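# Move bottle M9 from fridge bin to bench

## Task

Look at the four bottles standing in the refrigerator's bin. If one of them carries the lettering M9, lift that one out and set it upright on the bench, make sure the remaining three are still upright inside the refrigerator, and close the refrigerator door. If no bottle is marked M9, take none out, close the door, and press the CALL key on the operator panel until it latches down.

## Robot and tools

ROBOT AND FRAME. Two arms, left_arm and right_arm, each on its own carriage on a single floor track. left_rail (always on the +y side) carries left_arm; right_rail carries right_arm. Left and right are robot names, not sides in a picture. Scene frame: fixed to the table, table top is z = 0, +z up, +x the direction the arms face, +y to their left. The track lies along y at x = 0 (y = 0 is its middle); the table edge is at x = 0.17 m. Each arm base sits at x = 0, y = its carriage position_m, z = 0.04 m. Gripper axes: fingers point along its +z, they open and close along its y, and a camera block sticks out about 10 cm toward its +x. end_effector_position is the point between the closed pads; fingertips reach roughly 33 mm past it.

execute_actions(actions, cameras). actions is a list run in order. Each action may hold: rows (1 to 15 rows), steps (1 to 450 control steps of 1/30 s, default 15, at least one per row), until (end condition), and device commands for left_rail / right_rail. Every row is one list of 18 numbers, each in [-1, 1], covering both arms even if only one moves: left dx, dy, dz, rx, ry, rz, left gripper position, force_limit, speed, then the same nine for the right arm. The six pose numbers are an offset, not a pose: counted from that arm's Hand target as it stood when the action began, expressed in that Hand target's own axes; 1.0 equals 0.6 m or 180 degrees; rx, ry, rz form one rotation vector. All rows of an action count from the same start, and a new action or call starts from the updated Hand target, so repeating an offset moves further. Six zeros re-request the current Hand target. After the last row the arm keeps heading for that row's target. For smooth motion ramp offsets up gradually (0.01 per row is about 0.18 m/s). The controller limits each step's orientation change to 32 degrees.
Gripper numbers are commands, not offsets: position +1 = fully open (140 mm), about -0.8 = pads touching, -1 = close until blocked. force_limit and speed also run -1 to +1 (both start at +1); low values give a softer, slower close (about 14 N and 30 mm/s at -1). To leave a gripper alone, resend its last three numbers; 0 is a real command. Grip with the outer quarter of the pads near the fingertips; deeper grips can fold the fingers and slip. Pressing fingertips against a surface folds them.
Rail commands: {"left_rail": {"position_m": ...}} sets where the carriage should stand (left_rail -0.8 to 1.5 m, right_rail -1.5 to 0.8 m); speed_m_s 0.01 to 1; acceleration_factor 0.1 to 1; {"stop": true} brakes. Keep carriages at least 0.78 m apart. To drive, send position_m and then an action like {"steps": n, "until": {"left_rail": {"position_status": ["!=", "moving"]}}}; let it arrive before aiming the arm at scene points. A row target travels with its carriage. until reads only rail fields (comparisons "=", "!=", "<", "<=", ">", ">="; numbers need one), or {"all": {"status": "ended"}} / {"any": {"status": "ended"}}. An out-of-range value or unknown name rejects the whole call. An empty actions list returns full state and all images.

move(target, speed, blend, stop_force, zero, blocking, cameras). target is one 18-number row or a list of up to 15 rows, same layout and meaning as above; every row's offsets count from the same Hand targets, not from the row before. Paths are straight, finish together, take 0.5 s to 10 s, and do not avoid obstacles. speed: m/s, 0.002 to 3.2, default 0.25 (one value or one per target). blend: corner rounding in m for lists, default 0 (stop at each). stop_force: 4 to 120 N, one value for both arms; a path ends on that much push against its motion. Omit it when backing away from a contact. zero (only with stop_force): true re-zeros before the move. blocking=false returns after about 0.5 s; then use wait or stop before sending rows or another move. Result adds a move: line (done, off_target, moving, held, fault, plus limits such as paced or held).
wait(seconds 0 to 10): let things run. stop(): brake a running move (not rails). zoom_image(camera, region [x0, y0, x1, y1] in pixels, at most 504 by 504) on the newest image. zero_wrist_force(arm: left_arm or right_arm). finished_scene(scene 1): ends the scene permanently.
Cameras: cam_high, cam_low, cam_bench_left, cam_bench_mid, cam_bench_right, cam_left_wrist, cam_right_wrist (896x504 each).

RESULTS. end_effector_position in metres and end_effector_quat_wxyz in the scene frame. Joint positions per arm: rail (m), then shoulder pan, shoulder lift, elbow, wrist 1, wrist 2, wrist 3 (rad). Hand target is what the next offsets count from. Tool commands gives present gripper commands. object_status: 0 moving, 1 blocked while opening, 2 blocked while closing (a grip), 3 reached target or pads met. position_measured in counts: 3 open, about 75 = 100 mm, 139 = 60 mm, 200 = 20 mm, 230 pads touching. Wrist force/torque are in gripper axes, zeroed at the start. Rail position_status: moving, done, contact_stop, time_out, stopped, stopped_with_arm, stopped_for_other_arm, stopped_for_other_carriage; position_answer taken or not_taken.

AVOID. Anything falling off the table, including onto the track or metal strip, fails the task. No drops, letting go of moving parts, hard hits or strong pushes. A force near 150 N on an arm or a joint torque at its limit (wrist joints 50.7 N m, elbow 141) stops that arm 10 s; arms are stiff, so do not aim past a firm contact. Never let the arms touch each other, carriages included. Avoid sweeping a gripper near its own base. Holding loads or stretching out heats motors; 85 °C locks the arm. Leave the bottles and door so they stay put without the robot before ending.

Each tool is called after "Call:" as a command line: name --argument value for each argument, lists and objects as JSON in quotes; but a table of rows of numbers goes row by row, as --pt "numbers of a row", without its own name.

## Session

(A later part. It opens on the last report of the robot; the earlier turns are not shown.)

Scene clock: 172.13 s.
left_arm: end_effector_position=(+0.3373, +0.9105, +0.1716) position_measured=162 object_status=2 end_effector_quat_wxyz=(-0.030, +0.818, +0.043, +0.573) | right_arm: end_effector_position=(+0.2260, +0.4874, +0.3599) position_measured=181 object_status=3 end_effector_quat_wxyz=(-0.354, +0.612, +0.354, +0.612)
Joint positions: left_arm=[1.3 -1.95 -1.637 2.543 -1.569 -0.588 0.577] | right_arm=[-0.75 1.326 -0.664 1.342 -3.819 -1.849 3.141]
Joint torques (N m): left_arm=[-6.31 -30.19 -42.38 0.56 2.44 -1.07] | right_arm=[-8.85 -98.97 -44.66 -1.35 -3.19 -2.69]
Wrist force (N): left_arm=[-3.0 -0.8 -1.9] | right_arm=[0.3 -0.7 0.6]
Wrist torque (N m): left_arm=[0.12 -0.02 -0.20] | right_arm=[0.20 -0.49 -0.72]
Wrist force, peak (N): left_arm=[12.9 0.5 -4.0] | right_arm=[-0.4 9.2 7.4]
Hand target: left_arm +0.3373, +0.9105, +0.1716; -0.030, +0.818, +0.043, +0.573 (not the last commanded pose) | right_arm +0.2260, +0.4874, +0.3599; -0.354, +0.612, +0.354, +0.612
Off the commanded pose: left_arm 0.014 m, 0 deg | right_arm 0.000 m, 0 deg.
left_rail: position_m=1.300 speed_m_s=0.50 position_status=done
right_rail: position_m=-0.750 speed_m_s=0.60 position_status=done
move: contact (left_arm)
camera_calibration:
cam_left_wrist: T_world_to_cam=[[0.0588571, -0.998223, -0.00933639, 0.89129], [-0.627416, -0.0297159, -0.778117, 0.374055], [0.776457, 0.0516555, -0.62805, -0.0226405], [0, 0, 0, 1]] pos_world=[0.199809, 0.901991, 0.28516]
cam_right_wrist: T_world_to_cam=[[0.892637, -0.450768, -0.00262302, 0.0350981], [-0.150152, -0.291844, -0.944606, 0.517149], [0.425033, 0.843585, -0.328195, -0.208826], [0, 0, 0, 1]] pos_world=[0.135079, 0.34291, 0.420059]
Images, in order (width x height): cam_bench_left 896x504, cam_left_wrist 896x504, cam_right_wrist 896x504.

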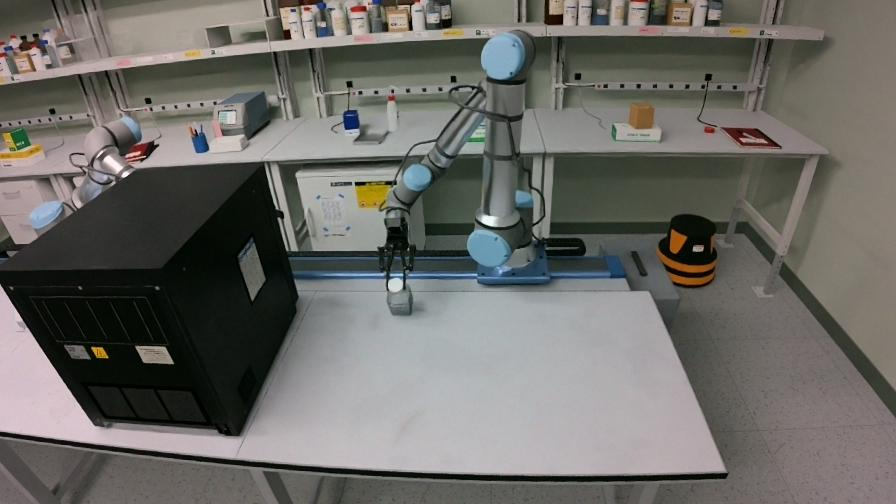

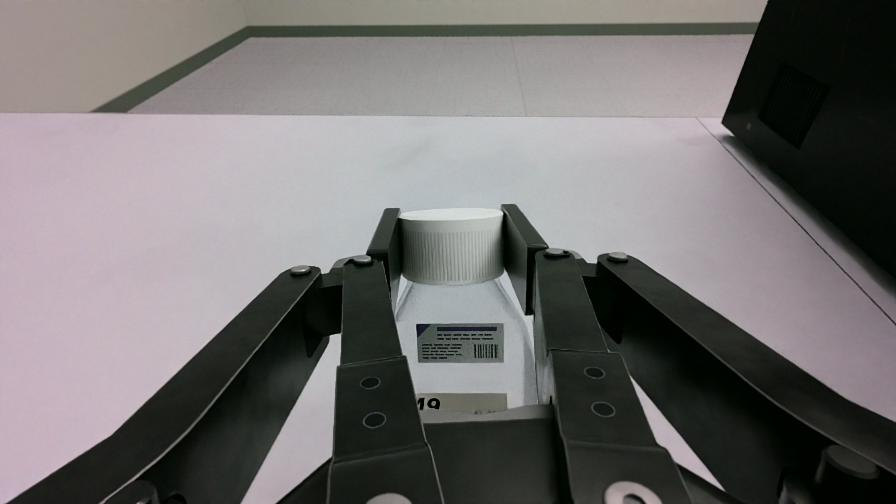

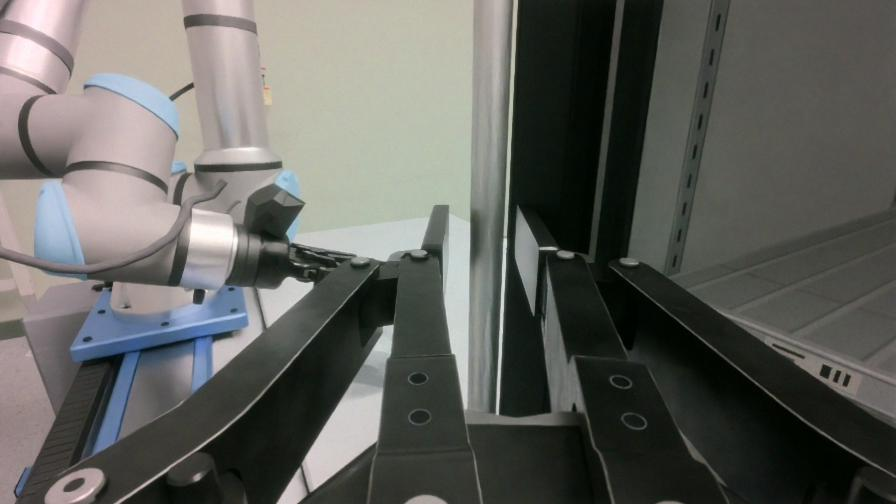

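Call:
move --pt "0 0 0 0 0 0 0.15 1 -1 0 0 0 0 0 0 -0.414 0.3 0" --pt "0 0 -0.17 0 0 0 0.15 1 -1 0 0 -0.15 0 0 0 -0.414 0.3 0" --speed '[0.1, 0.12]' --cameras '["all"]'

Scene clock: 175.43 s.
left_arm: end_effector_position=(+0.2420, +0.9005, +0.2064) position_measured=110 object_status=3 end_effector_quat_wxyz=(-0.030, +0.818, +0.043, +0.573) | right_arm: end_effector_position=(+0.1811, +0.4095, +0.3599) position_measured=181 object_status=3 end_effector_quat_wxyz=(-0.354, +0.612, +0.354, +0.612)
Joint positions: left_arm=[1.3 -2.153 -1.67 2.454 -1.305 -0.757 0.395] | right_arm=[-0.75 1.355 -0.763 1.549 -3.927 -1.878 3.141]
Joint torques (N m): left_arm=[-8.91 -30.49 -44.65 2.1 -0.88 -2.46] | right_arm=[13.47 -107.87 -24.45 -5.29 -3.41 -1.81]
Wrist force (N): left_arm=[-2.8 -1.3 -1.4] | right_arm=[0.4 -0.7 0.5]
Wrist torque (N m): left_arm=[-0.15 0.14 -0.05] | right_arm=[0.20 -0.54 -0.72]
Wrist force, peak (N): left_arm=[-3.7 -1.1 -2.1] | right_arm=[0.2 -0.5 1.9]
Hand target: left_arm +0.2419, +0.9005, +0.2065; -0.030, +0.818, +0.043, +0.573 | right_arm +0.1811, +0.4094, +0.3599; -0.354, +0.612, +0.354, +0.612
Off the commanded pose: left_arm 0.000 m, 0 deg | right_arm 0.000 m, 0 deg.
left_rail: position_m=1.300 speed_m_s=0.50 position_status=done
right_rail: position_m=-0.750 speed_m_s=0.60 position_status=done
move: done
camera_calibration:
cam_left_wrist: T_world_to_cam=[[0.0588571, -0.998223, -0.00933639, 0.887243], [-0.627416, -0.0297159, -0.778117, 0.341121], [0.776457, 0.0516555, -0.62805, 0.0737913], [0, 0, 0, 1]] pos_world=[0.104509, 0.891991, 0.32006]
cam_right_wrist: T_world_to_cam=[[0.892637, -0.450768, -0.00262302, 0.0401519], [-0.150152, -0.291844, -0.944606, 0.487657], [0.425033, 0.843585, -0.328195, -0.123984], [0, 0, 0, 1]] pos_world=[0.090079, 0.26501, 0.420059]

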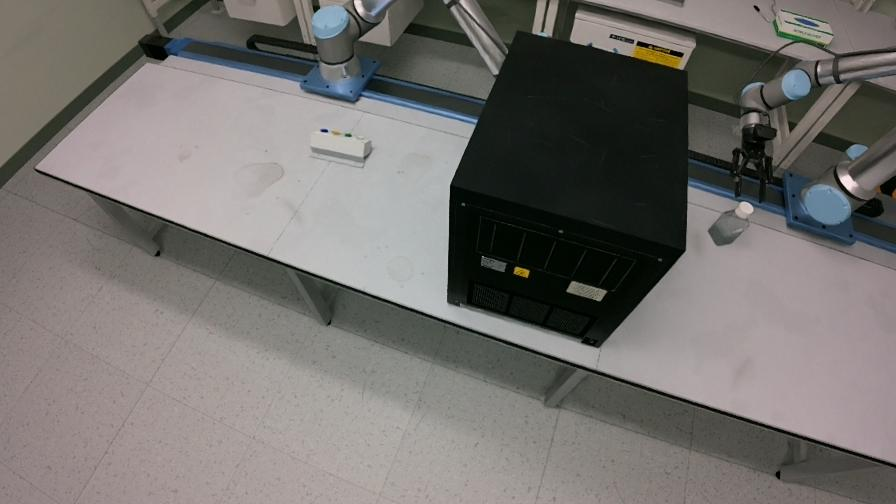

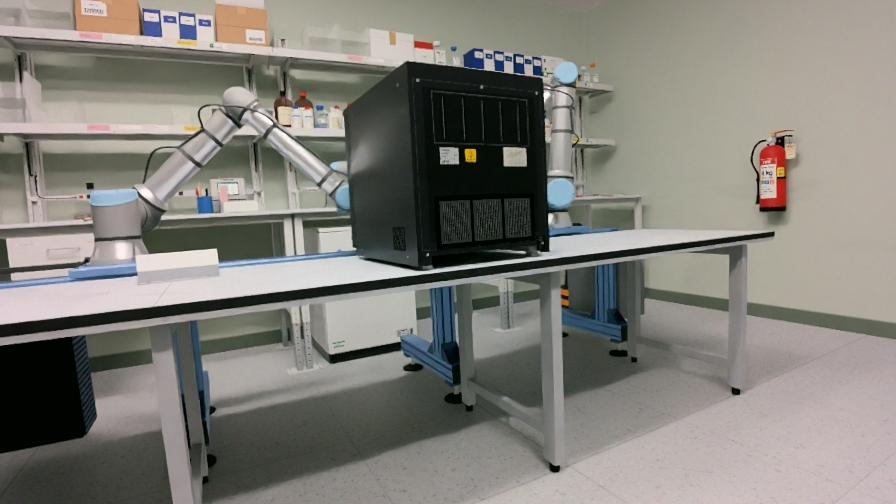

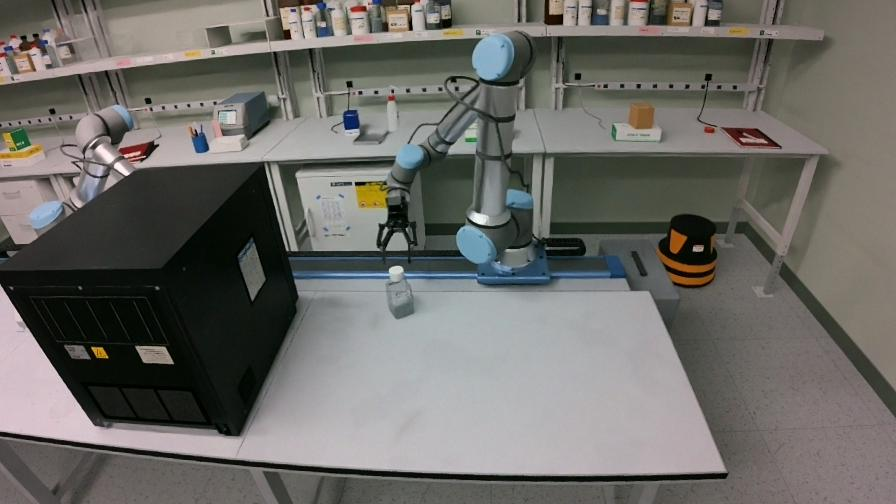

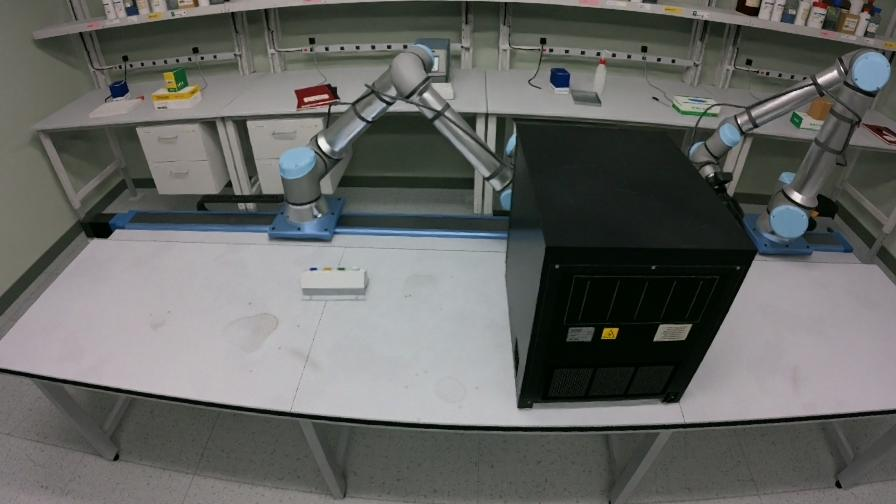

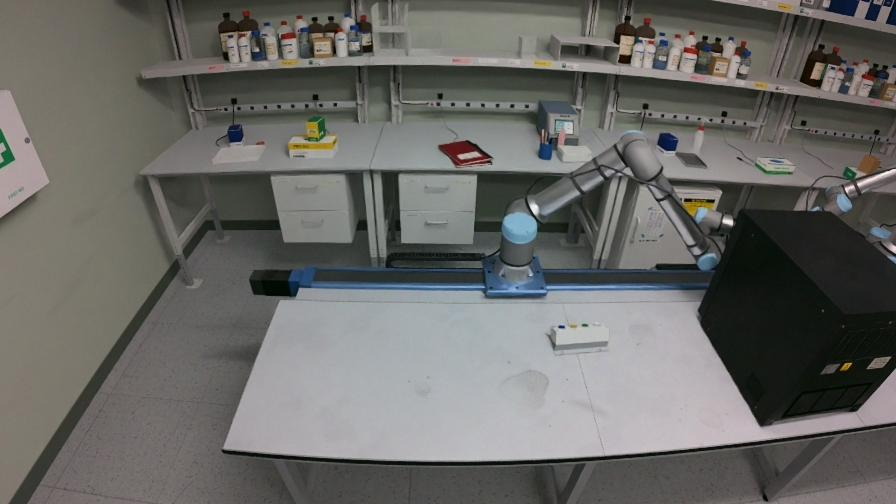

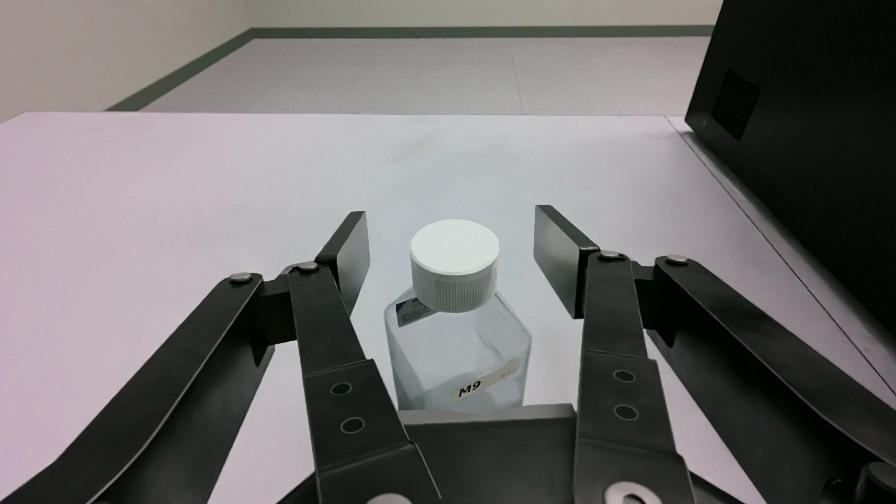

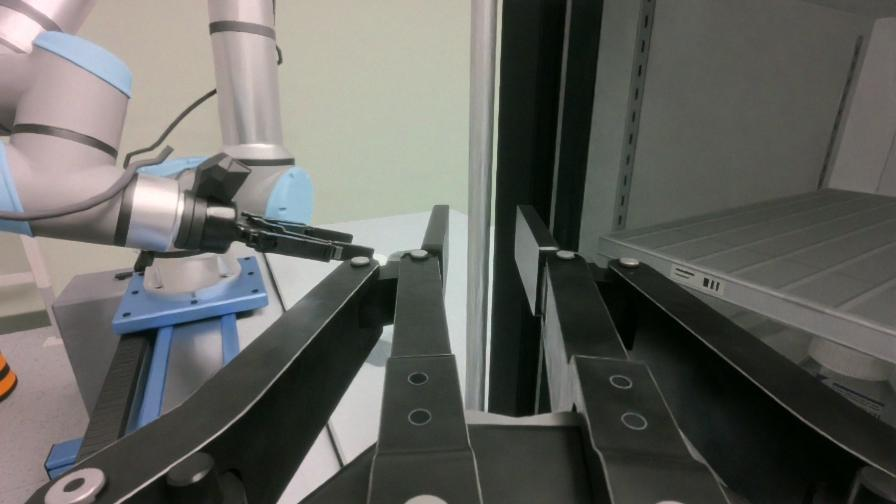

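Call:
zoom_image --camera "cam_right_wrist" --region '[440, 0, 760, 220]'

Call:
zoom_image --camera "cam_bench_left" --region '[200, 120, 340, 340]'

Scaled by 1.575 from the camera's 896x504 image, which has a finer 1280x720 frame.

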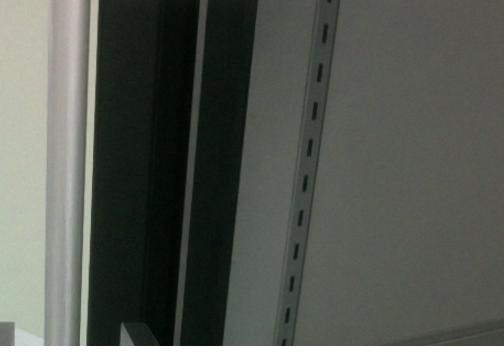

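Scaled by 2.291 from the camera's 896x504 image, which has a finer 1280x720 frame.

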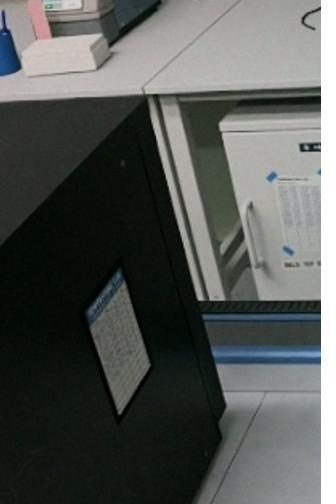

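Call:
zoom_image --camera "cam_bench_left" --region '[235, 150, 315, 320]'

Call:
zoom_image --camera "cam_bench_mid" --region '[490, 100, 580, 260]'

Call:
zoom_image --camera "cam_left_wrist" --region '[360, 190, 560, 420]'

Scaled by 2.965 from the camera's 896x504 image, which has a finer 1280x720 frame.

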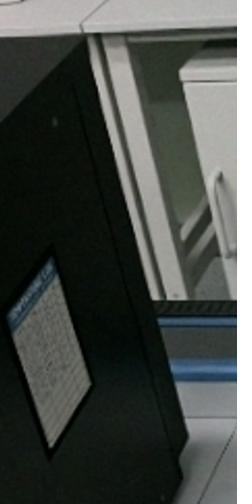

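Scaled by 3.150 from the camera's 896x504 image, which has a finer 1280x720 frame.

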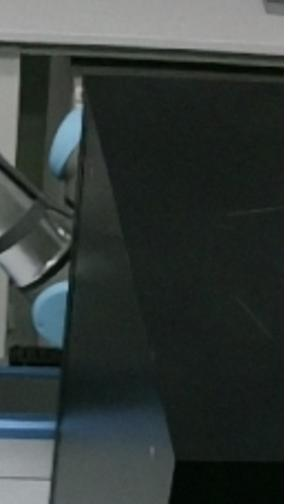

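Scaled by 2.191 from the camera's 896x504 image, which has a finer 1280x720 frame.

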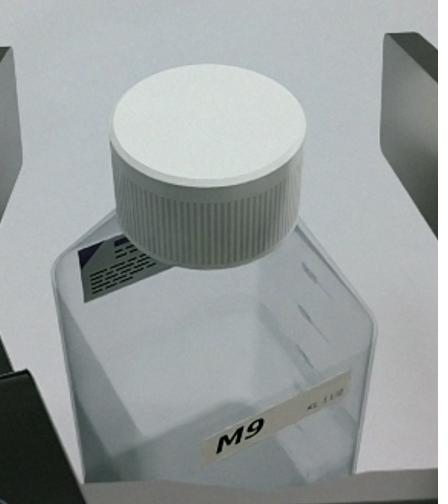

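Call:
move --pt "0 0 0 0 0 0 0.15 1 -1 0 0.008 0.14 0 0 0 -0.414 0.3 0" --pt "0 0 0 0 0 0 0.15 1 -1 0 0.038 0.14 0 0 0 -0.414 0.3 0" --speed '[0.12, 0.015]' --stop_force 15 --cameras '["cam_right_wrist"]'

Scene clock: 180.20 s.
left_arm: end_effector_position=(+0.2419, +0.9005, +0.2065) position_measured=110 object_status=3 end_effector_quat_wxyz=(-0.030, +0.818, +0.043, +0.573) | right_arm: end_effector_position=(+0.2297, +0.4781, +0.3599) position_measured=181 object_status=3 end_effector_quat_wxyz=(-0.354, +0.612, +0.354, +0.612)
Joint positions: left_arm=[1.3 -2.153 -1.67 2.454 -1.305 -0.757 0.395] | right_arm=[-0.75 1.32 -0.676 1.367 -3.832 -1.842 3.141]
Joint torques (N m): left_arm=[-10.69 -30.36 -44.25 2.08 -0.45 -2.15] | right_arm=[-2.95 -97.19 -43.78 -2.15 -7.1 -1.45]
Wrist force (N): left_arm=[-3.0 -0.7 -1.3] | right_arm=[0.5 -13.4 1.1]
Wrist torque (N m): left_arm=[-0.01 0.20 -0.06] | right_arm=[0.56 -0.54 -0.70]
Wrist force, peak (N): left_arm=[-3.2 -1.6 -1.7] | right_arm=[1.7 -22.0 2.1]
Hand target: left_arm +0.2419, +0.9005, +0.2065; -0.030, +0.818, +0.043, +0.573 | right_arm +0.2297, +0.4781, +0.3599; -0.354, +0.612, +0.354, +0.612 (not the last commanded pose)
Off the commanded pose: left_arm 0.000 m, 0 deg | right_arm 0.015 m, 0 deg.
left_rail: position_m=1.300 speed_m_s=0.50 position_status=done
right_rail: position_m=-0.750 speed_m_s=0.60 position_status=done
move: contact (right_arm); path passed 1 of 2 targets
camera_calibration:
cam_right_wrist: T_world_to_cam=[[0.892745, -0.450554, -0.00261319, 0.0275125], [-0.150075, -0.291885, -0.944606, 0.514993], [0.424833, 0.843685, -0.328196, -0.202558], [0, 0, 0, 1]] pos_world=[0.138779, 0.33361, 0.420059]
Images, in order (width x height): cam_right_wrist 896x504.

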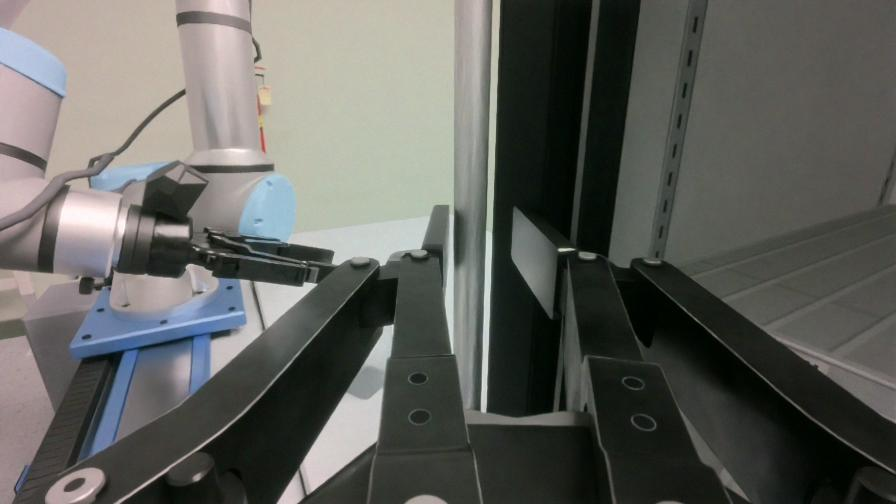

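Call:
move --pt "0 0 0 0 0 0 0.15 1 -1 0 -0.013 0 0 0 0 -0.414 0.3 0" --pt "0 0 0 0 0 0 0.15 1 -1 0 -0.013 -0.14 0 0 0 -0.414 0.3 0" --speed '[0.04, 0.12]' --blend '[0.003, 0]' --cameras '["cam_right_wrist", "cam_bench_left"]'

Scene clock: 181.93 s.
left_arm: end_effector_position=(+0.2419, +0.9005, +0.2065) position_measured=110 object_status=3 end_effector_quat_wxyz=(-0.030, +0.818, +0.043, +0.573) | right_arm: end_effector_position=(+0.1811, +0.4093, +0.3599) position_measured=181 object_status=3 end_effector_quat_wxyz=(-0.354, +0.612, +0.354, +0.612)
Joint positions: left_arm=[1.3 -2.153 -1.67 2.454 -1.305 -0.757 0.395] | right_arm=[-0.75 1.355 -0.764 1.55 -3.927 -1.878 3.141]
Joint torques (N m): left_arm=[-9.95 -30.43 -45.1 1.59 -0.62 -2.32] | right_arm=[12.63 -110.19 -25.16 -5.73 -3.31 -0.55]
Wrist force (N): left_arm=[-2.6 -1.3 -1.2] | right_arm=[-2.1 -0.4 0.9]
Wrist torque (N m): left_arm=[-0.15 0.11 -0.06] | right_arm=[0.28 0.02 -0.72]
Wrist force, peak (N): left_arm=[-3.0 -1.0 -1.8] | right_arm=[0.4 -13.6 1.2]
Hand target: left_arm +0.2419, +0.9005, +0.2065; -0.030, +0.818, +0.043, +0.573 | right_arm +0.1810, +0.4092, +0.3599; -0.354, +0.612, +0.354, +0.612
Off the commanded pose: left_arm 0.000 m, 0 deg | right_arm 0.000 m, 0 deg.
left_rail: position_m=1.300 speed_m_s=0.50 position_status=done
right_rail: position_m=-0.750 speed_m_s=0.60 position_status=done
move: done
camera_calibration:
cam_right_wrist: T_world_to_cam=[[0.892745, -0.450554, -0.00261319, 0.039946], [-0.150075, -0.291885, -0.944606, 0.487574], [0.424833, 0.843685, -0.328196, -0.123739], [0, 0, 0, 1]] pos_world=[0.0900793, 0.26471, 0.420059]
Images, in order (width x height): cam_bench_left 896x504, cam_right_wrist 896x504.

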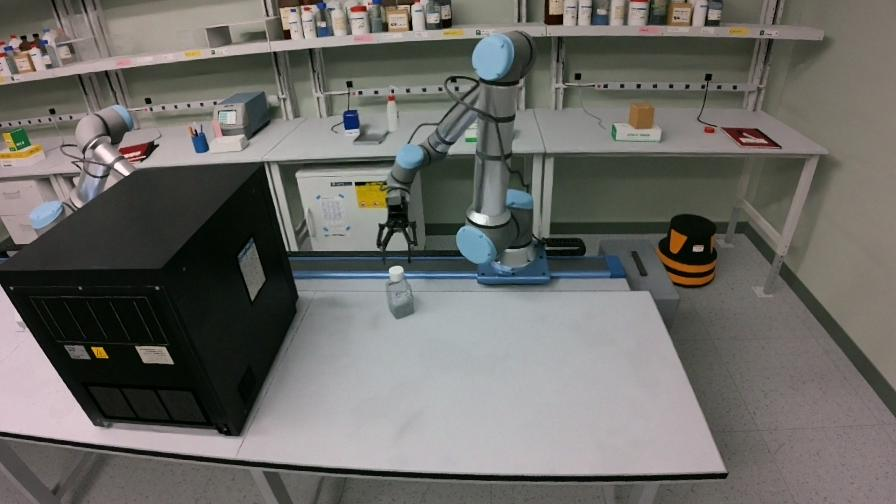

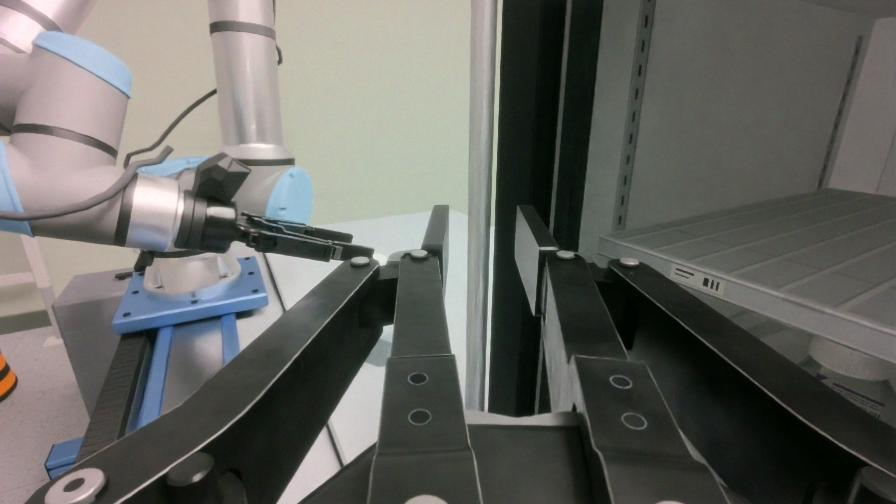

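Call:
finished_scene

The scene is finished: the task was done.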